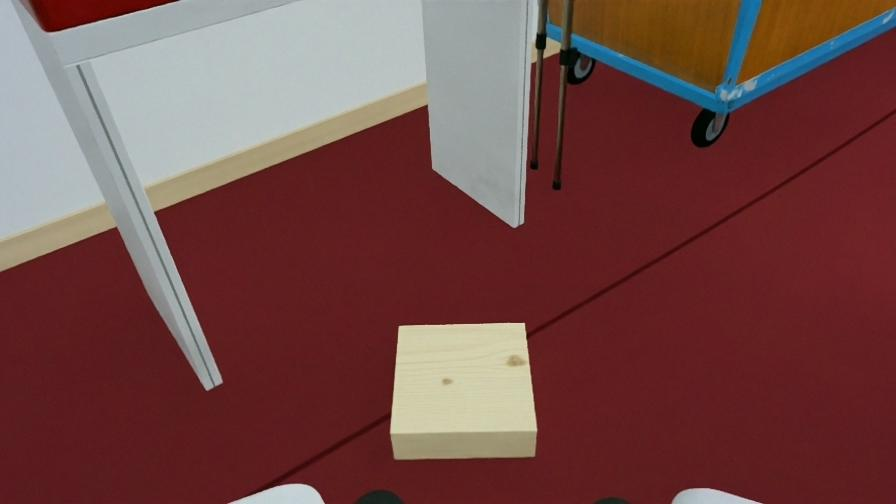

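Emit:
{"fn": "move", "kwargs": {"joints": {"left_shoulder_roll_rad":0.8,"right_shoulder_roll_rad":-0.85}, "cameras": []}}

Emit:
{"fn": "move", "kwargs": {"joints": {"torso_squat_rad":1.045,"torso_shift_rad":0.475,"torso_pitch_rad":0.99}, "cameras": []}}

Emit:
{"fn": "move", "kwargs": {"target": {"side":"left","x":0.31,"y":0.175,"z":0.08,"quat_wxyz":[0.7071,0,0,-0.7071]}, "cameras": []}}

Emit:
{"fn": "move", "kwargs": {"target": {"side":"right","x":0.31,"y":-0.187,"z":0.08,"quat_wxyz":[0.7071,0,0,0.7071]}, "cameras": []}}

Emit:
{"fn": "move", "kwargs": {"base": {"x_m_s":0.15,"for_s":3.2}, "cameras": ["head_camera","left_wrist_camera","right_wrist_camera"]}}

Scene clock: 219.83 s.
Joint torques (N m): left_arm=[-14.79 6.84 8.12 -4.22 -0.32 -0.17 0.27] | right_arm=[-14.86 -7.97 -6.89 -3.7 0.21 0.19 -0.34]
External joint torques (N m): left_arm=[0.97 -2.2 0.73 -0.36 -0.01 -0.27 0.26] | right_arm=[0.59 2.04 0.32 -0.57 -0.31 0.05 -0.33]
Motor temperatures (°C): left_arm=[31 28 32 36 34 33 37] | right_arm=[35 30 32 31 36 36 34]
Wrist force (N): left_arm=[2.4 0.3 -8.0] | right_arm=[1.1 2.3 -4.9]
Wrist torque (N m): left_arm=[-0.18 0.32 0.09] | right_arm=[-0.21 0.15 -0.07]
Wrist force, peak (N): left_arm=[1.8 1.9 -8.3] | right_arm=[1.2 2.1 -5.7]
move: done
base_odometry: x=-0.138 y=+1.475 heading=-0.619
lidar_m: 1.38 1.04 1.61 2.04 4.12 1.52 1.01 0.92 0.95 1.18 2.43 1.65
base_status: not commanded
joint_positions: torso_squat_rad=+1.200 torso_shift_rad=+0.300 torso_pitch_rad=+0.450 torso_yaw_rad=+0.000 left_shoulder_pitch_rad=-1.017 left_shoulder_roll_rad=+0.800 left_shoulder_yaw_rad=-1.003 left_elbow_rad=-1.329 left_forearm_roll_rad=+0.767 left_wrist_pitch_rad=+1.267 left_hand_roll_rad=-0.594 left_gripper_m=+0.000 right_shoulder_pitch_rad=-1.033 right_shoulder_roll_rad=-0.850 right_shoulder_yaw_rad=+1.050 right_elbow_rad=-1.350 right_forearm_roll_rad=-0.811 right_wrist_pitch_rad=+1.232 right_hand_roll_rad=+0.580 right_gripper_m=+0.000 head_pan_rad=+0.000 head_tilt_rad=+0.300
joint_status: all done
wheel_motors_off: 0
motor_effort: left_wheel=-5(5) right_wheel=+13(14)
chest: x=-0.0184 y=+0.0000 z=+0.8016 quat_wxyz=(+0.975, +0.000, +0.223, +0.000) (m; base frame)
left_hand: x=+0.3810 y=+0.2597 z=+0.3553 quat_wxyz=(+0.745, +0.099, +0.047, -0.658) (m; base frame)
right_hand: x=+0.3797 y=-0.2712 z=+0.3580 quat_wxyz=(+0.746, -0.099, +0.046, +0.657) (m; base frame)
pictures: none
No camera images: "cameras" was empty.

Scene clock: 222.43 s.
Joint torques (N m): left_arm=[-4.04 4.33 2.93 -4.62 0.43 0.53 0.26] | right_arm=[-4.3 -6.5 -2.73 -4.25 -0.38 0.68 -0.25]
External joint torques (N m): left_arm=[0.27 -2.01 0.26 -0.15 -0.02 -0.23 0.25] | right_arm=[-0.07 1.12 -0.01 -0.41 -0.12 -0.09 -0.24]
Motor temperatures (°C): left_arm=[31 28 32 36 34 33 37] | right_arm=[35 30 32 31 36 36 34]
Wrist force (N): left_arm=[1.7 5.0 -7.2] | right_arm=[0.9 -1.0 -4.3]
Wrist torque (N m): left_arm=[-0.61 0.22 0.06] | right_arm=[-0.04 0.10 -0.05]
Wrist force, peak (N): left_arm=[2.4 4.7 -7.4] | right_arm=[0.5 1.7 -5.7]
move: done
base_odometry: x=-0.138 y=+1.475 heading=-0.619
lidar_m: 1.39 1.05 1.62 2.03 4.13 1.53 1.02 0.93 0.93 1.18 2.42 1.63
base_status: not commanded
joint_positions: torso_squat_rad=+1.045 torso_shift_rad=+0.475 torso_pitch_rad=+0.990 torso_yaw_rad=+0.000 left_shoulder_pitch_rad=-1.017 left_shoulder_roll_rad=+0.800 left_shoulder_yaw_rad=-1.003 left_elbow_rad=-1.329 left_forearm_roll_rad=+0.767 left_wrist_pitch_rad=+1.267 left_hand_roll_rad=-0.594 left_gripper_m=+0.000 right_shoulder_pitch_rad=-1.033 right_shoulder_roll_rad=-0.850 right_shoulder_yaw_rad=+1.050 right_elbow_rad=-1.350 right_forearm_roll_rad=-0.811 right_wrist_pitch_rad=+1.232 right_hand_roll_rad=+0.580 right_gripper_m=+0.000 head_pan_rad=+0.000 head_tilt_rad=+0.300
joint_status: all done
wheel_motors_off: 0
motor_effort: left_wheel=-6(8) right_wheel=+13(16)
chest: x=+0.1914 y=+0.0000 z=+0.7627 quat_wxyz=(+0.880, +0.000, +0.475, +0.000) (m; base frame)
left_hand: x=+0.3044 y=+0.2596 z=+0.1746 quat_wxyz=(+0.706, -0.080, +0.244, -0.660) (m; base frame)
right_hand: x=+0.3047 y=-0.2711 z=+0.1776 quat_wxyz=(+0.707, +0.080, +0.243, +0.659) (m; base frame)
pictures: none
No camera images: "cameras" was empty.

Scene clock: 223.50 s.
Joint torques (N m): left_arm=[-1.95 1.03 1.4 -3.41 0.12 -0.05 -0.09] | right_arm=[-4.34 -6.42 -2.69 -3.95 -0.34 0.74 -0.34]
External joint torques (N m): left_arm=[-0.31 -0.74 0.63 0.66 0.1 0.07 -0.09] | right_arm=[-0.11 1.2 0.02 -0.11 -0.08 -0.03 -0.33]
Motor temperatures (°C): left_arm=[31 28 32 36 34 33 37] | right_arm=[35 30 32 31 36 36 34]
Wrist force (N): left_arm=[0.0 1.6 -7.4] | right_arm=[0.7 -1.5 -4.5]
Wrist torque (N m): left_arm=[-0.34 0.10 0.11] | right_arm=[0.04 0.10 -0.07]
Wrist force, peak (N): left_arm=[0.8 3.3 -8.7] | right_arm=[1.4 -1.6 -5.1]
move: done
base_odometry: x=-0.138 y=+1.475 heading=-0.619
lidar_m: 1.39 1.04 1.61 2.05 4.12 1.52 1.01 0.93 0.94 1.18 2.43 1.65
base_status: not commanded
joint_positions: torso_squat_rad=+1.045 torso_shift_rad=+0.475 torso_pitch_rad=+0.990 torso_yaw_rad=+0.000 left_shoulder_pitch_rad=-0.934 left_shoulder_roll_rad=+0.521 left_shoulder_yaw_rad=-1.096 left_elbow_rad=-0.968 left_forearm_roll_rad=+0.153 left_wrist_pitch_rad=+0.614 left_hand_roll_rad=-0.290 left_gripper_m=+0.000 right_shoulder_pitch_rad=-1.033 right_shoulder_roll_rad=-0.850 right_shoulder_yaw_rad=+1.050 right_elbow_rad=-1.350 right_forearm_roll_rad=-0.811 right_wrist_pitch_rad=+1.232 right_hand_roll_rad=+0.580 right_gripper_m=+0.000 head_pan_rad=+0.000 head_tilt_rad=+0.300
joint_status: all done
wheel_motors_off: 0
motor_effort: left_wheel=-5(9) right_wheel=+10(14)
chest: x=+0.1914 y=+0.0000 z=+0.7627 quat_wxyz=(+0.880, +0.000, +0.475, +0.000) (m; base frame)
left_hand: x=+0.3098 y=+0.1749 z=+0.0810 quat_wxyz=(+0.707, +0.000, +0.000, -0.707) (m; base frame)
left_hand_status: reached (checked arc, planned for 0.7 s): 1 mm and 0.0 deg off.
right_hand: x=+0.3047 y=-0.2711 z=+0.1776 quat_wxyz=(+0.707, +0.080, +0.243, +0.659) (m; base frame)
pictures: none
No camera images: "cameras" was empty.

Scene clock: 224.57 s.
Joint torques (N m): left_arm=[-1.81 0.94 1.52 -3.72 0.14 -0.16 -0.11] | right_arm=[-1.75 -3.18 -1.12 -3.22 -0.24 0.21 0.36]
External joint torques (N m): left_arm=[-0.16 -0.82 0.76 0.35 0.13 -0.03 -0.11] | right_arm=[-0.11 -0.31 -0.22 0.33 -0.37 0.28 0.36]
Motor temperatures (°C): left_arm=[31 28 32 36 34 32 37] | right_arm=[35 30 32 31 36 36 34]
Wrist force (N): left_arm=[-0.1 1.9 -7.7] | right_arm=[-0.3 0.9 -5.0]
Wrist torque (N m): left_arm=[-0.37 0.06 0.09] | right_arm=[-0.13 0.07 -0.09]
Wrist force, peak (N): left_arm=[0.3 1.8 -8.3] | right_arm=[0.0 3.3 -5.3]
move: done
base_odometry: x=-0.138 y=+1.475 heading=-0.619
lidar_m: 1.38 1.05 1.62 2.05 4.11 1.53 1.01 0.92 0.94 1.19 2.43 1.64
base_status: not commanded
joint_positions: torso_squat_rad=+1.045 torso_shift_rad=+0.475 torso_pitch_rad=+0.990 torso_yaw_rad=+0.000 left_shoulder_pitch_rad=-0.934 left_shoulder_roll_rad=+0.521 left_shoulder_yaw_rad=-1.096 left_elbow_rad=-0.968 left_forearm_roll_rad=+0.153 left_wrist_pitch_rad=+0.614 left_hand_roll_rad=-0.290 left_gripper_m=+0.000 right_shoulder_pitch_rad=-0.941 right_shoulder_roll_rad=-0.555 right_shoulder_yaw_rad=+1.132 right_elbow_rad=-0.978 right_forearm_roll_rad=-0.171 right_wrist_pitch_rad=+0.593 right_hand_roll_rad=+0.266 right_gripper_m=+0.000 head_pan_rad=+0.000 head_tilt_rad=+0.300
joint_status: all done
wheel_motors_off: 0
motor_effort: left_wheel=-6(7) right_wheel=+13(16)
chest: x=+0.1914 y=+0.0000 z=+0.7627 quat_wxyz=(+0.880, +0.000, +0.475, +0.000) (m; base frame)
left_hand: x=+0.3098 y=+0.1750 z=+0.0810 quat_wxyz=(+0.707, +0.000, +0.000, -0.707) (m; base frame)
right_hand: x=+0.3098 y=-0.1869 z=+0.0810 quat_wxyz=(+0.707, +0.000, +0.000, +0.707) (m; base frame)
right_hand_status: reached (checked arc, planned for 0.7 s): 1 mm and 0.0 deg off.
pictures: none
No camera images: "cameras" was empty.

Scene clock: 228.60 s.
Joint torques (N m): left_arm=[-0.87 0.76 1.79 -3.71 0.13 -0.2 -0.04] | right_arm=[-1.43 -3.48 -1.39 -3.16 -0.01 0.18 0.28]
External joint torques (N m): left_arm=[0.78 -1 1.02 0.35 0.11 -0.07 -0.04] | right_arm=[0.21 -0.6 -0.49 0.39 -0.14 0.25 0.28]
Motor temperatures (°C): left_arm=[31 28 32 36 34 32 37] | right_arm=[34 30 32 31 36 36 34]
Wrist force (N): left_arm=[0.8 1.7 -7.9] | right_arm=[-0.2 1.3 -4.8]
Wrist torque (N m): left_arm=[-0.32 0.20 0.10] | right_arm=[-0.15 0.07 -0.07]
Wrist force, peak (N): left_arm=[0.2 1.9 -8.6] | right_arm=[-0.2 1.8 -5.8]
move: done
base_odometry: x=+0.253 y=+1.196 heading=-0.619
lidar_m: 0.90 1.25 0.65 1.58 3.35 2.15 1.44 1.31 1.33 1.66 3.43 1.20
base_status: done (sent for 3.2 of 3.2 s)
joint_positions: torso_squat_rad=+1.045 torso_shift_rad=+0.475 torso_pitch_rad=+0.990 torso_yaw_rad=+0.000 left_shoulder_pitch_rad=-0.934 left_shoulder_roll_rad=+0.521 left_shoulder_yaw_rad=-1.096 left_elbow_rad=-0.968 left_forearm_roll_rad=+0.153 left_wrist_pitch_rad=+0.614 left_hand_roll_rad=-0.290 left_gripper_m=+0.000 right_shoulder_pitch_rad=-0.941 right_shoulder_roll_rad=-0.555 right_shoulder_yaw_rad=+1.132 right_elbow_rad=-0.978 right_forearm_roll_rad=-0.171 right_wrist_pitch_rad=+0.593 right_hand_roll_rad=+0.266 right_gripper_m=+0.000 head_pan_rad=+0.000 head_tilt_rad=+0.300
joint_status: not commanded
wheel_motors_off: 0
motor_effort: left_wheel=-2(21) right_wheel=+2(39)
chest: x=+0.1914 y=+0.0000 z=+0.7627 quat_wxyz=(+0.880, +0.000, +0.475, +0.000) (m; base frame)
left_hand: x=+0.3099 y=+0.1750 z=+0.0810 quat_wxyz=(+0.707, +0.000, +0.000, -0.707) (m; base frame)
right_hand: x=+0.3098 y=-0.1868 z=+0.0809 quat_wxyz=(+0.707, +0.000, +0.000, +0.707) (m; base frame)
pictures: head_camera, left_wrist_camera, right_wrist_camera
camera_calibration:
head_camera: T_world_to_cam=[[-0.0186801, -0.999502, -0.0254513, 0.0277777], [-0.943203, 0.0260614, -0.331193, 0.684106], [0.331691, 0.017819, -0.94322, 0.627752], [0, 0, 0, 1]] pos_world=[0.437549, -0.00125082, 0.819386]
left_wrist_camera: T_world_to_cam=[[0.0267055, -0.999606, -0.00863613, 0.166794], [-0.887842, -0.0276879, 0.459314, 0.271876], [-0.459372, -0.00459871, -0.888232, 0.287631], [0, 0, 0, 1]] pos_world=[0.369059, 0.175578, 0.132047]
right_wrist_camera: T_world_to_cam=[[0.02922, -0.999221, -0.0265296, -0.194868], [-0.861113, -0.0386408, 0.506943, 0.245612], [-0.507573, 0.00803212, -0.861571, 0.300737], [0, 0, 0, 1]] pos_world=[0.36984, -0.187641, 0.129426]

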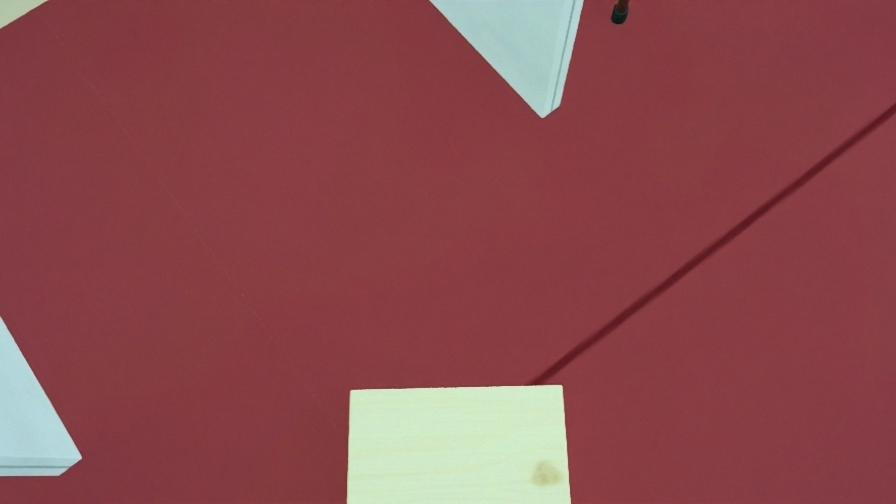

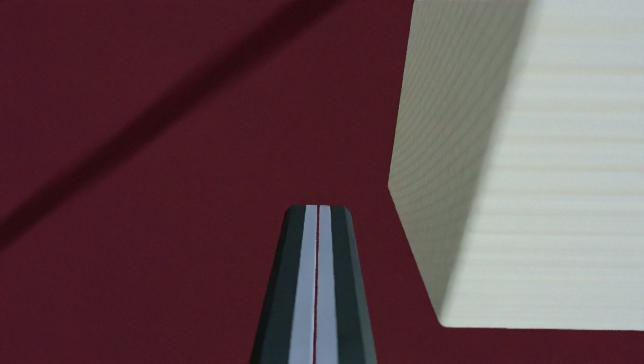

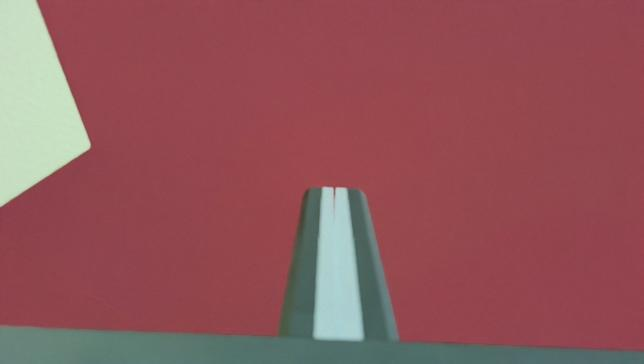

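Emit:
{"fn": "move", "kwargs": {"base": {"x_m_s":0.1,"for_s":1.1}, "cameras": ["head_camera","left_wrist_camera","right_wrist_camera"]}}

Emit:
{"fn": "move", "kwargs": {"joints": {"left_shoulder_pitch_rad":-1.0185,"left_shoulder_roll_rad":0.321,"left_shoulder_yaw_rad":-1.125,"left_elbow_rad":-0.786,"left_forearm_roll_rad":0.114,"left_wrist_pitch_rad":0.644,"left_hand_roll_rad":-0.237,"right_shoulder_pitch_rad":-1.018,"right_shoulder_roll_rad":-0.361,"right_shoulder_yaw_rad":1.158,"right_elbow_rad":-0.816,"right_forearm_roll_rad":-0.134,"right_wrist_pitch_rad":0.635,"right_hand_roll_rad":0.218}, "min_time_s": 4}}

Scene clock: 233.83 s.
Joint torques (N m): left_arm=[-1.27 0.41 1.55 -3.64 0.18 -0.16 -0.16] | right_arm=[-1.15 -3.59 -1.3 -3.18 -0.2 0.03 0.29]
External joint torques (N m): left_arm=[0.38 -1.35 0.79 0.42 0.16 -0.04 -0.16] | right_arm=[0.5 -0.72 -0.4 0.38 -0.33 0.1 0.29]
Motor temperatures (°C): left_arm=[31 28 32 36 34 32 37] | right_arm=[34 30 32 30 35 36 34]
Wrist force (N): left_arm=[0.4 1.9 -7.5] | right_arm=[-0.7 1.3 -5.3]
Wrist torque (N m): left_arm=[-0.37 0.14 0.13] | right_arm=[-0.11 0.01 -0.11]
Wrist force, peak (N): left_arm=[0.5 2.0 -8.5] | right_arm=[-0.8 1.2 -5.9]
move: done
base_odometry: x=+0.342 y=+1.132 heading=-0.619
lidar_m: 0.78 1.16 0.58 1.48 3.11 2.31 1.53 1.40 1.42 1.77 3.67 1.10
base_status: done (sent for 1.1 of 1.1 s)
joint_positions: torso_squat_rad=+1.045 torso_shift_rad=+0.475 torso_pitch_rad=+0.990 torso_yaw_rad=+0.000 left_shoulder_pitch_rad=-0.934 left_shoulder_roll_rad=+0.521 left_shoulder_yaw_rad=-1.096 left_elbow_rad=-0.968 left_forearm_roll_rad=+0.153 left_wrist_pitch_rad=+0.614 left_hand_roll_rad=-0.290 left_gripper_m=+0.000 right_shoulder_pitch_rad=-0.941 right_shoulder_roll_rad=-0.555 right_shoulder_yaw_rad=+1.132 right_elbow_rad=-0.978 right_forearm_roll_rad=-0.171 right_wrist_pitch_rad=+0.593 right_hand_roll_rad=+0.266 right_gripper_m=+0.000 head_pan_rad=+0.000 head_tilt_rad=+0.300
joint_status: not commanded
wheel_motors_off: 0
motor_effort: left_wheel=-3(20) right_wheel=+2(25)
chest: x=+0.1914 y=+0.0000 z=+0.7627 quat_wxyz=(+0.880, +0.000, +0.475, +0.000) (m; base frame)
left_hand: x=+0.3099 y=+0.1750 z=+0.0810 quat_wxyz=(+0.707, +0.000, +0.000, -0.707) (m; base frame)
right_hand: x=+0.3098 y=-0.1868 z=+0.0809 quat_wxyz=(+0.707, +0.000, +0.000, +0.707) (m; base frame)
pictures: head_camera, left_wrist_camera, right_wrist_camera
camera_calibration:
head_camera: T_world_to_cam=[[-0.0186801, -0.999502, -0.0254513, 0.0277777], [-0.943203, 0.0260614, -0.331193, 0.684106], [0.331691, 0.017819, -0.94322, 0.627752], [0, 0, 0, 1]] pos_world=[0.437549, -0.00125082, 0.819386]
left_wrist_camera: T_world_to_cam=[[0.0266587, -0.999607, -0.00872443, 0.166823], [-0.887844, -0.0276869, 0.459312, 0.271877], [-0.459372, -0.00449872, -0.888232, 0.287614], [0, 0, 0, 1]] pos_world=[0.369059, 0.175579, 0.132047]
right_wrist_camera: T_world_to_cam=[[0.0291701, -0.99922, -0.0266162, -0.194837], [-0.861115, -0.0386417, 0.50694, 0.245613], [-0.507573, 0.0081321, -0.86157, 0.300756], [0, 0, 0, 1]] pos_world=[0.36984, -0.18764, 0.129425]

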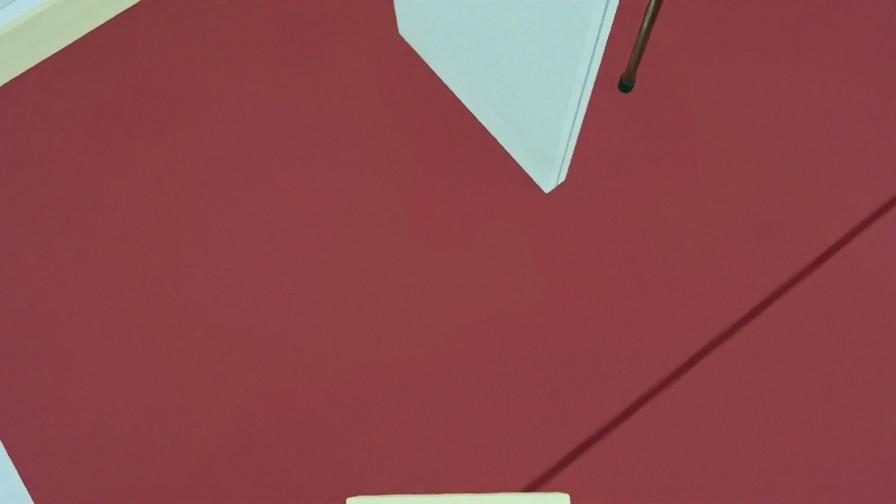

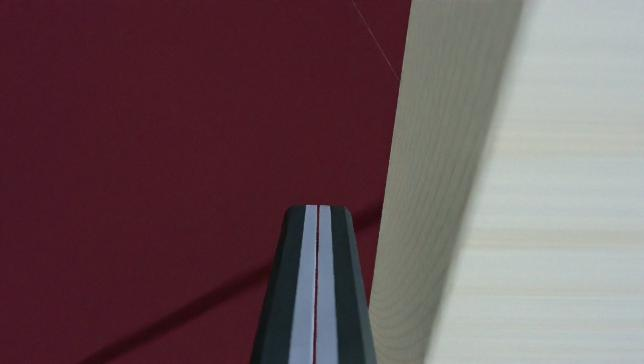

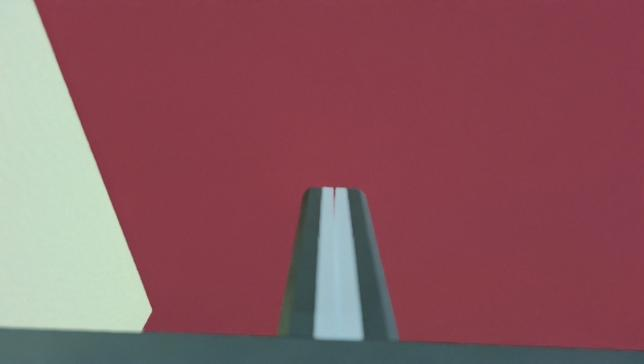

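Scene clock: 238.13 s.
Joint torques (N m): left_arm=[-12.93 -22.45 0.28 -16.84 0.01 -7.58 0.1] | right_arm=[-14.79 18.53 -1.38 -14.07 0.6 -5.73 -0.56]
External joint torques (N m): left_arm=[-9.99 -20.47 -0.22 -12.6 -0.01 -7.48 0.1] | right_arm=[-11.92 17.69 -0.77 -10.24 0.46 -5.68 -0.56]
Motor temperatures (°C): left_arm=[31 28 32 36 34 33 37] | right_arm=[34 30 32 30 35 36 34]
Wrist force (N): left_arm=[-31.1 -3.4 -2.0] | right_arm=[-25.3 10.7 3.3]
Wrist torque (N m): left_arm=[-0.30 0.05 0.24] | right_arm=[-0.16 -0.15 0.23]
Wrist force, peak (N): left_arm=[-31.6 -3.1 -1.7] | right_arm=[-25.9 10.1 6.4]
move: done
base_odometry: x=+0.342 y=+1.132 heading=-0.619
lidar_m: 1.02 1.17 0.57 1.46 3.10 2.30 1.52 1.39 1.41 1.76 3.69 1.12
base_status: not commanded
joint_positions: torso_squat_rad=+1.045 torso_shift_rad=+0.475 torso_pitch_rad=+0.990 torso_yaw_rad=+0.000 left_shoulder_pitch_rad=-1.016 left_shoulder_roll_rad=+0.326 left_shoulder_yaw_rad=-1.125 left_elbow_rad=-0.783 left_forearm_roll_rad=+0.114 left_wrist_pitch_rad=+0.646 left_hand_roll_rad=-0.237 left_gripper_m=+0.000 right_shoulder_pitch_rad=-1.015 right_shoulder_roll_rad=-0.365 right_shoulder_yaw_rad=+1.158 right_elbow_rad=-0.813 right_forearm_roll_rad=-0.134 right_wrist_pitch_rad=+0.636 right_hand_roll_rad=+0.218 right_gripper_m=+0.000 head_pan_rad=+0.000 head_tilt_rad=+0.300
joint_status: all done
wheel_motors_off: 0
motor_effort: left_wheel=+1(3) right_wheel=+3(4)
chest: x=+0.1913 y=+0.0000 z=+0.7628 quat_wxyz=(+0.880, +0.000, +0.475, +0.000) (m; base frame)
left_hand: x=+0.3093 y=+0.1132 z=+0.0750 quat_wxyz=(+0.707, +0.003, +0.004, -0.707) (m; base frame)
right_hand: x=+0.3086 y=-0.1239 z=+0.0749 quat_wxyz=(+0.707, -0.002, +0.003, +0.707) (m; base frame)
pictures: head_camera, left_wrist_camera, right_wrist_camera
camera_calibration:
head_camera: T_world_to_cam=[[-0.0185536, -0.999502, -0.0255144, 0.0277761], [-0.943205, 0.025963, -0.331195, 0.684141], [0.331692, 0.0179205, -0.943217, 0.627844], [0, 0, 0, 1]] pos_world=[0.437549, -0.00125137, 0.819486]
left_wrist_camera: T_world_to_cam=[[0.0275119, -0.999436, -0.0192685, 0.10551], [-0.887567, -0.0332908, 0.459475, 0.272928], [-0.459857, 0.00446109, -0.887982, 0.28078], [0, 0, 0, 1]] pos_world=[0.368458, 0.113284, 0.125957]
right_wrist_camera: T_world_to_cam=[[0.0282959, -0.999432, -0.018315, -0.13238], [-0.860506, -0.0336779, 0.508326, 0.250373], [-0.508653, 0.0013766, -0.86097, 0.293792], [0, 0, 0, 1]] pos_world=[0.368632, -0.124277, 0.123251]

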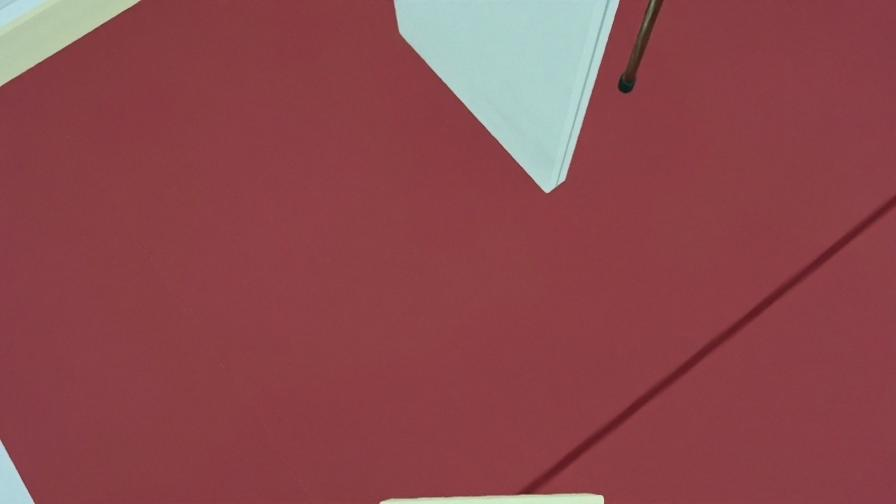

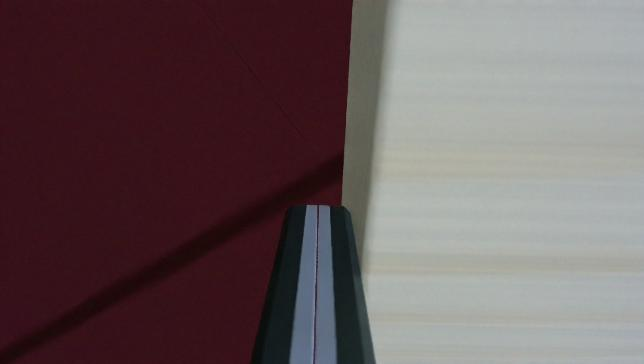

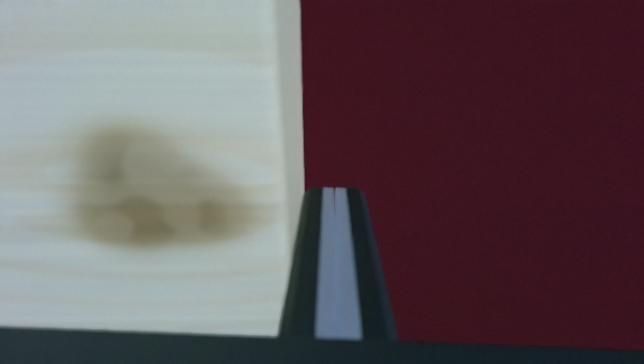

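Emit:
{"fn": "move", "kwargs": {"joints": {"left_shoulder_roll_rad":0.283,"right_shoulder_roll_rad":-0.323}, "min_time_s": 2, "cameras": []}}

Emit:
{"fn": "move", "kwargs": {"joints": {"torso_squat_rad":0.5,"torso_shift_rad":0.3,"torso_pitch_rad":0.99}, "min_time_s": 4}}

Scene clock: 244.23 s.
Joint torques (N m): left_arm=[-2.93 -20.12 -0.73 -13.7 1.83 -5.89 0.05] | right_arm=[-3.79 18.22 -0.54 -12.8 -1.3 -4.6 0.02]
External joint torques (N m): left_arm=[-0.02 -17.87 -1.17 -9.6 1.82 -5.82 0.05] | right_arm=[-0.96 17.12 0 -9.08 -1.44 -4.58 0.02]
Motor temperatures (°C): left_arm=[31 29 32 37 34 34 37] | right_arm=[34 31 32 32 36 38 34]
Wrist force (N): left_arm=[-25.5 7.8 4.3] | right_arm=[-21.8 -0.9 4.2]
Wrist torque (N m): left_arm=[-0.36 -0.12 0.16] | right_arm=[-0.12 -0.12 0.08]
Wrist force, peak (N): left_arm=[-82.7 28.6 11.9] | right_arm=[-81.2 -14.6 28.4]
move: time_out
base_odometry: x=+0.342 y=+1.132 heading=-0.619
lidar_m: 1.01 1.17 0.56 1.46 3.11 2.31 1.52 1.40 1.42 1.78 3.66 1.12
base_status: not commanded
joint_positions: torso_squat_rad=+1.045 torso_shift_rad=+0.475 torso_pitch_rad=+0.989 torso_yaw_rad=+0.000 left_shoulder_pitch_rad=-1.018 left_shoulder_roll_rad=+0.305 left_shoulder_yaw_rad=-1.123 left_elbow_rad=-0.750 left_forearm_roll_rad=+0.112 left_wrist_pitch_rad=+0.651 left_hand_roll_rad=-0.237 left_gripper_m=+0.000 right_shoulder_pitch_rad=-1.016 right_shoulder_roll_rad=-0.345 right_shoulder_yaw_rad=+1.157 right_elbow_rad=-0.782 right_forearm_roll_rad=-0.132 right_wrist_pitch_rad=+0.641 right_hand_roll_rad=+0.218 right_gripper_m=+0.000 head_pan_rad=+0.000 head_tilt_rad=+0.300
joint_status: left_shoulder_roll_rad time_out (moved -0.021 of -0.043); right_shoulder_roll_rad time_out (moved +0.020 of +0.042)
wheel_motors_off: 0
on_its_own: left_shoulder_roll_rad is held at +0.300, not at your +0.283, since a time_out; left_elbow_rad is held at -0.753, not at your -0.786, since a time_out; left_wrist_pitch_rad is held at +0.649, not at your +0.644, since a time_out; right_shoulder_roll_rad is held at -0.341, not at your -0.323, since a time_out; right_elbow_rad is held at -0.785, not at your -0.816, since a time_out; right_wrist_pitch_rad is held at +0.640, not at your +0.635, since a time_out
motor_effort: left_wheel=-4(8) right_wheel=-3(7)
chest: x=+0.1910 y=+0.0001 z=+0.7630 quat_wxyz=(+0.880, +0.000, +0.475, +0.000) (m; base frame)
left_hand: x=+0.3053 y=+0.1138 z=+0.0735 quat_wxyz=(+0.708, +0.007, +0.012, -0.706) (m; base frame)
right_hand: x=+0.3045 y=-0.1249 z=+0.0733 quat_wxyz=(+0.708, -0.006, +0.012, +0.706) (m; base frame)
pictures: none
No camera images: "cameras" was empty.

not run: a stop that you did not command came earlier in this reply.

Emit:
{"fn": "move", "kwargs": {"joints": {"left_shoulder_pitch_rad":-1.0185,"left_shoulder_roll_rad":0.305,"left_shoulder_yaw_rad":-1.139,"left_elbow_rad":-0.774,"left_forearm_roll_rad":0.114,"left_wrist_pitch_rad":0.644,"left_hand_roll_rad":-0.237,"right_shoulder_pitch_rad":-1.018,"right_shoulder_roll_rad":-0.345,"right_shoulder_yaw_rad":1.172,"right_elbow_rad":-0.804,"right_forearm_roll_rad":-0.134,"right_wrist_pitch_rad":0.635,"right_hand_roll_rad":0.218}, "min_time_s": 2, "cameras": []}}

Scene clock: 248.43 s.
Joint torques (N m): left_arm=[-9.5 -33.57 -1.96 -26.49 2.1 -11.49 -0.17] | right_arm=[-11.31 32.05 0.79 -25.97 -1.54 -10.28 -0.2]
External joint torques (N m): left_arm=[-6.68 -31.31 -2.41 -22.29 2.08 -11.4 -0.17] | right_arm=[-8.54 30.95 1.34 -22.17 -1.67 -10.24 -0.2]
Motor temperatures (°C): left_arm=[31 29 32 37 34 34 37] | right_arm=[34 31 32 32 36 38 34]
Wrist force (N): left_arm=[-45.5 6.2 -18.3] | right_arm=[-44.6 2.5 -6.7]
Wrist torque (N m): left_arm=[-0.47 0.18 0.58] | right_arm=[-0.17 -0.20 -0.16]
Wrist force, peak (N): left_arm=[-45.7 5.9 -18.5] | right_arm=[-44.9 2.5 -6.3]
move: done
base_odometry: x=+0.342 y=+1.132 heading=-0.619
lidar_m: 1.01 1.16 0.56 1.47 3.10 2.31 1.52 1.40 1.43 1.79 3.68 1.11
base_status: not commanded
joint_positions: torso_squat_rad=+1.045 torso_shift_rad=+0.475 torso_pitch_rad=+0.990 torso_yaw_rad=+0.000 left_shoulder_pitch_rad=-1.017 left_shoulder_roll_rad=+0.313 left_shoulder_yaw_rad=-1.138 left_elbow_rad=-0.768 left_forearm_roll_rad=+0.113 left_wrist_pitch_rad=+0.647 left_hand_roll_rad=-0.237 left_gripper_m=+0.000 right_shoulder_pitch_rad=-1.016 right_shoulder_roll_rad=-0.353 right_shoulder_yaw_rad=+1.172 right_elbow_rad=-0.798 right_forearm_roll_rad=-0.134 right_wrist_pitch_rad=+0.638 right_hand_roll_rad=+0.218 right_gripper_m=+0.000 head_pan_rad=+0.000 head_tilt_rad=+0.300
joint_status: all done
wheel_motors_off: 0
motor_effort: left_wheel=-5(6) right_wheel=-2(4)
chest: x=+0.1913 y=+0.0001 z=+0.7628 quat_wxyz=(+0.880, +0.000, +0.475, +0.000) (m; base frame)
left_hand: x=+0.3034 y=+0.1102 z=+0.0743 quat_wxyz=(+0.703, +0.002, +0.007, -0.711) (m; base frame)
right_hand: x=+0.3028 y=-0.1219 z=+0.0740 quat_wxyz=(+0.703, -0.001, +0.007, +0.711) (m; base frame)
pictures: none
No camera images: "cameras" was empty.


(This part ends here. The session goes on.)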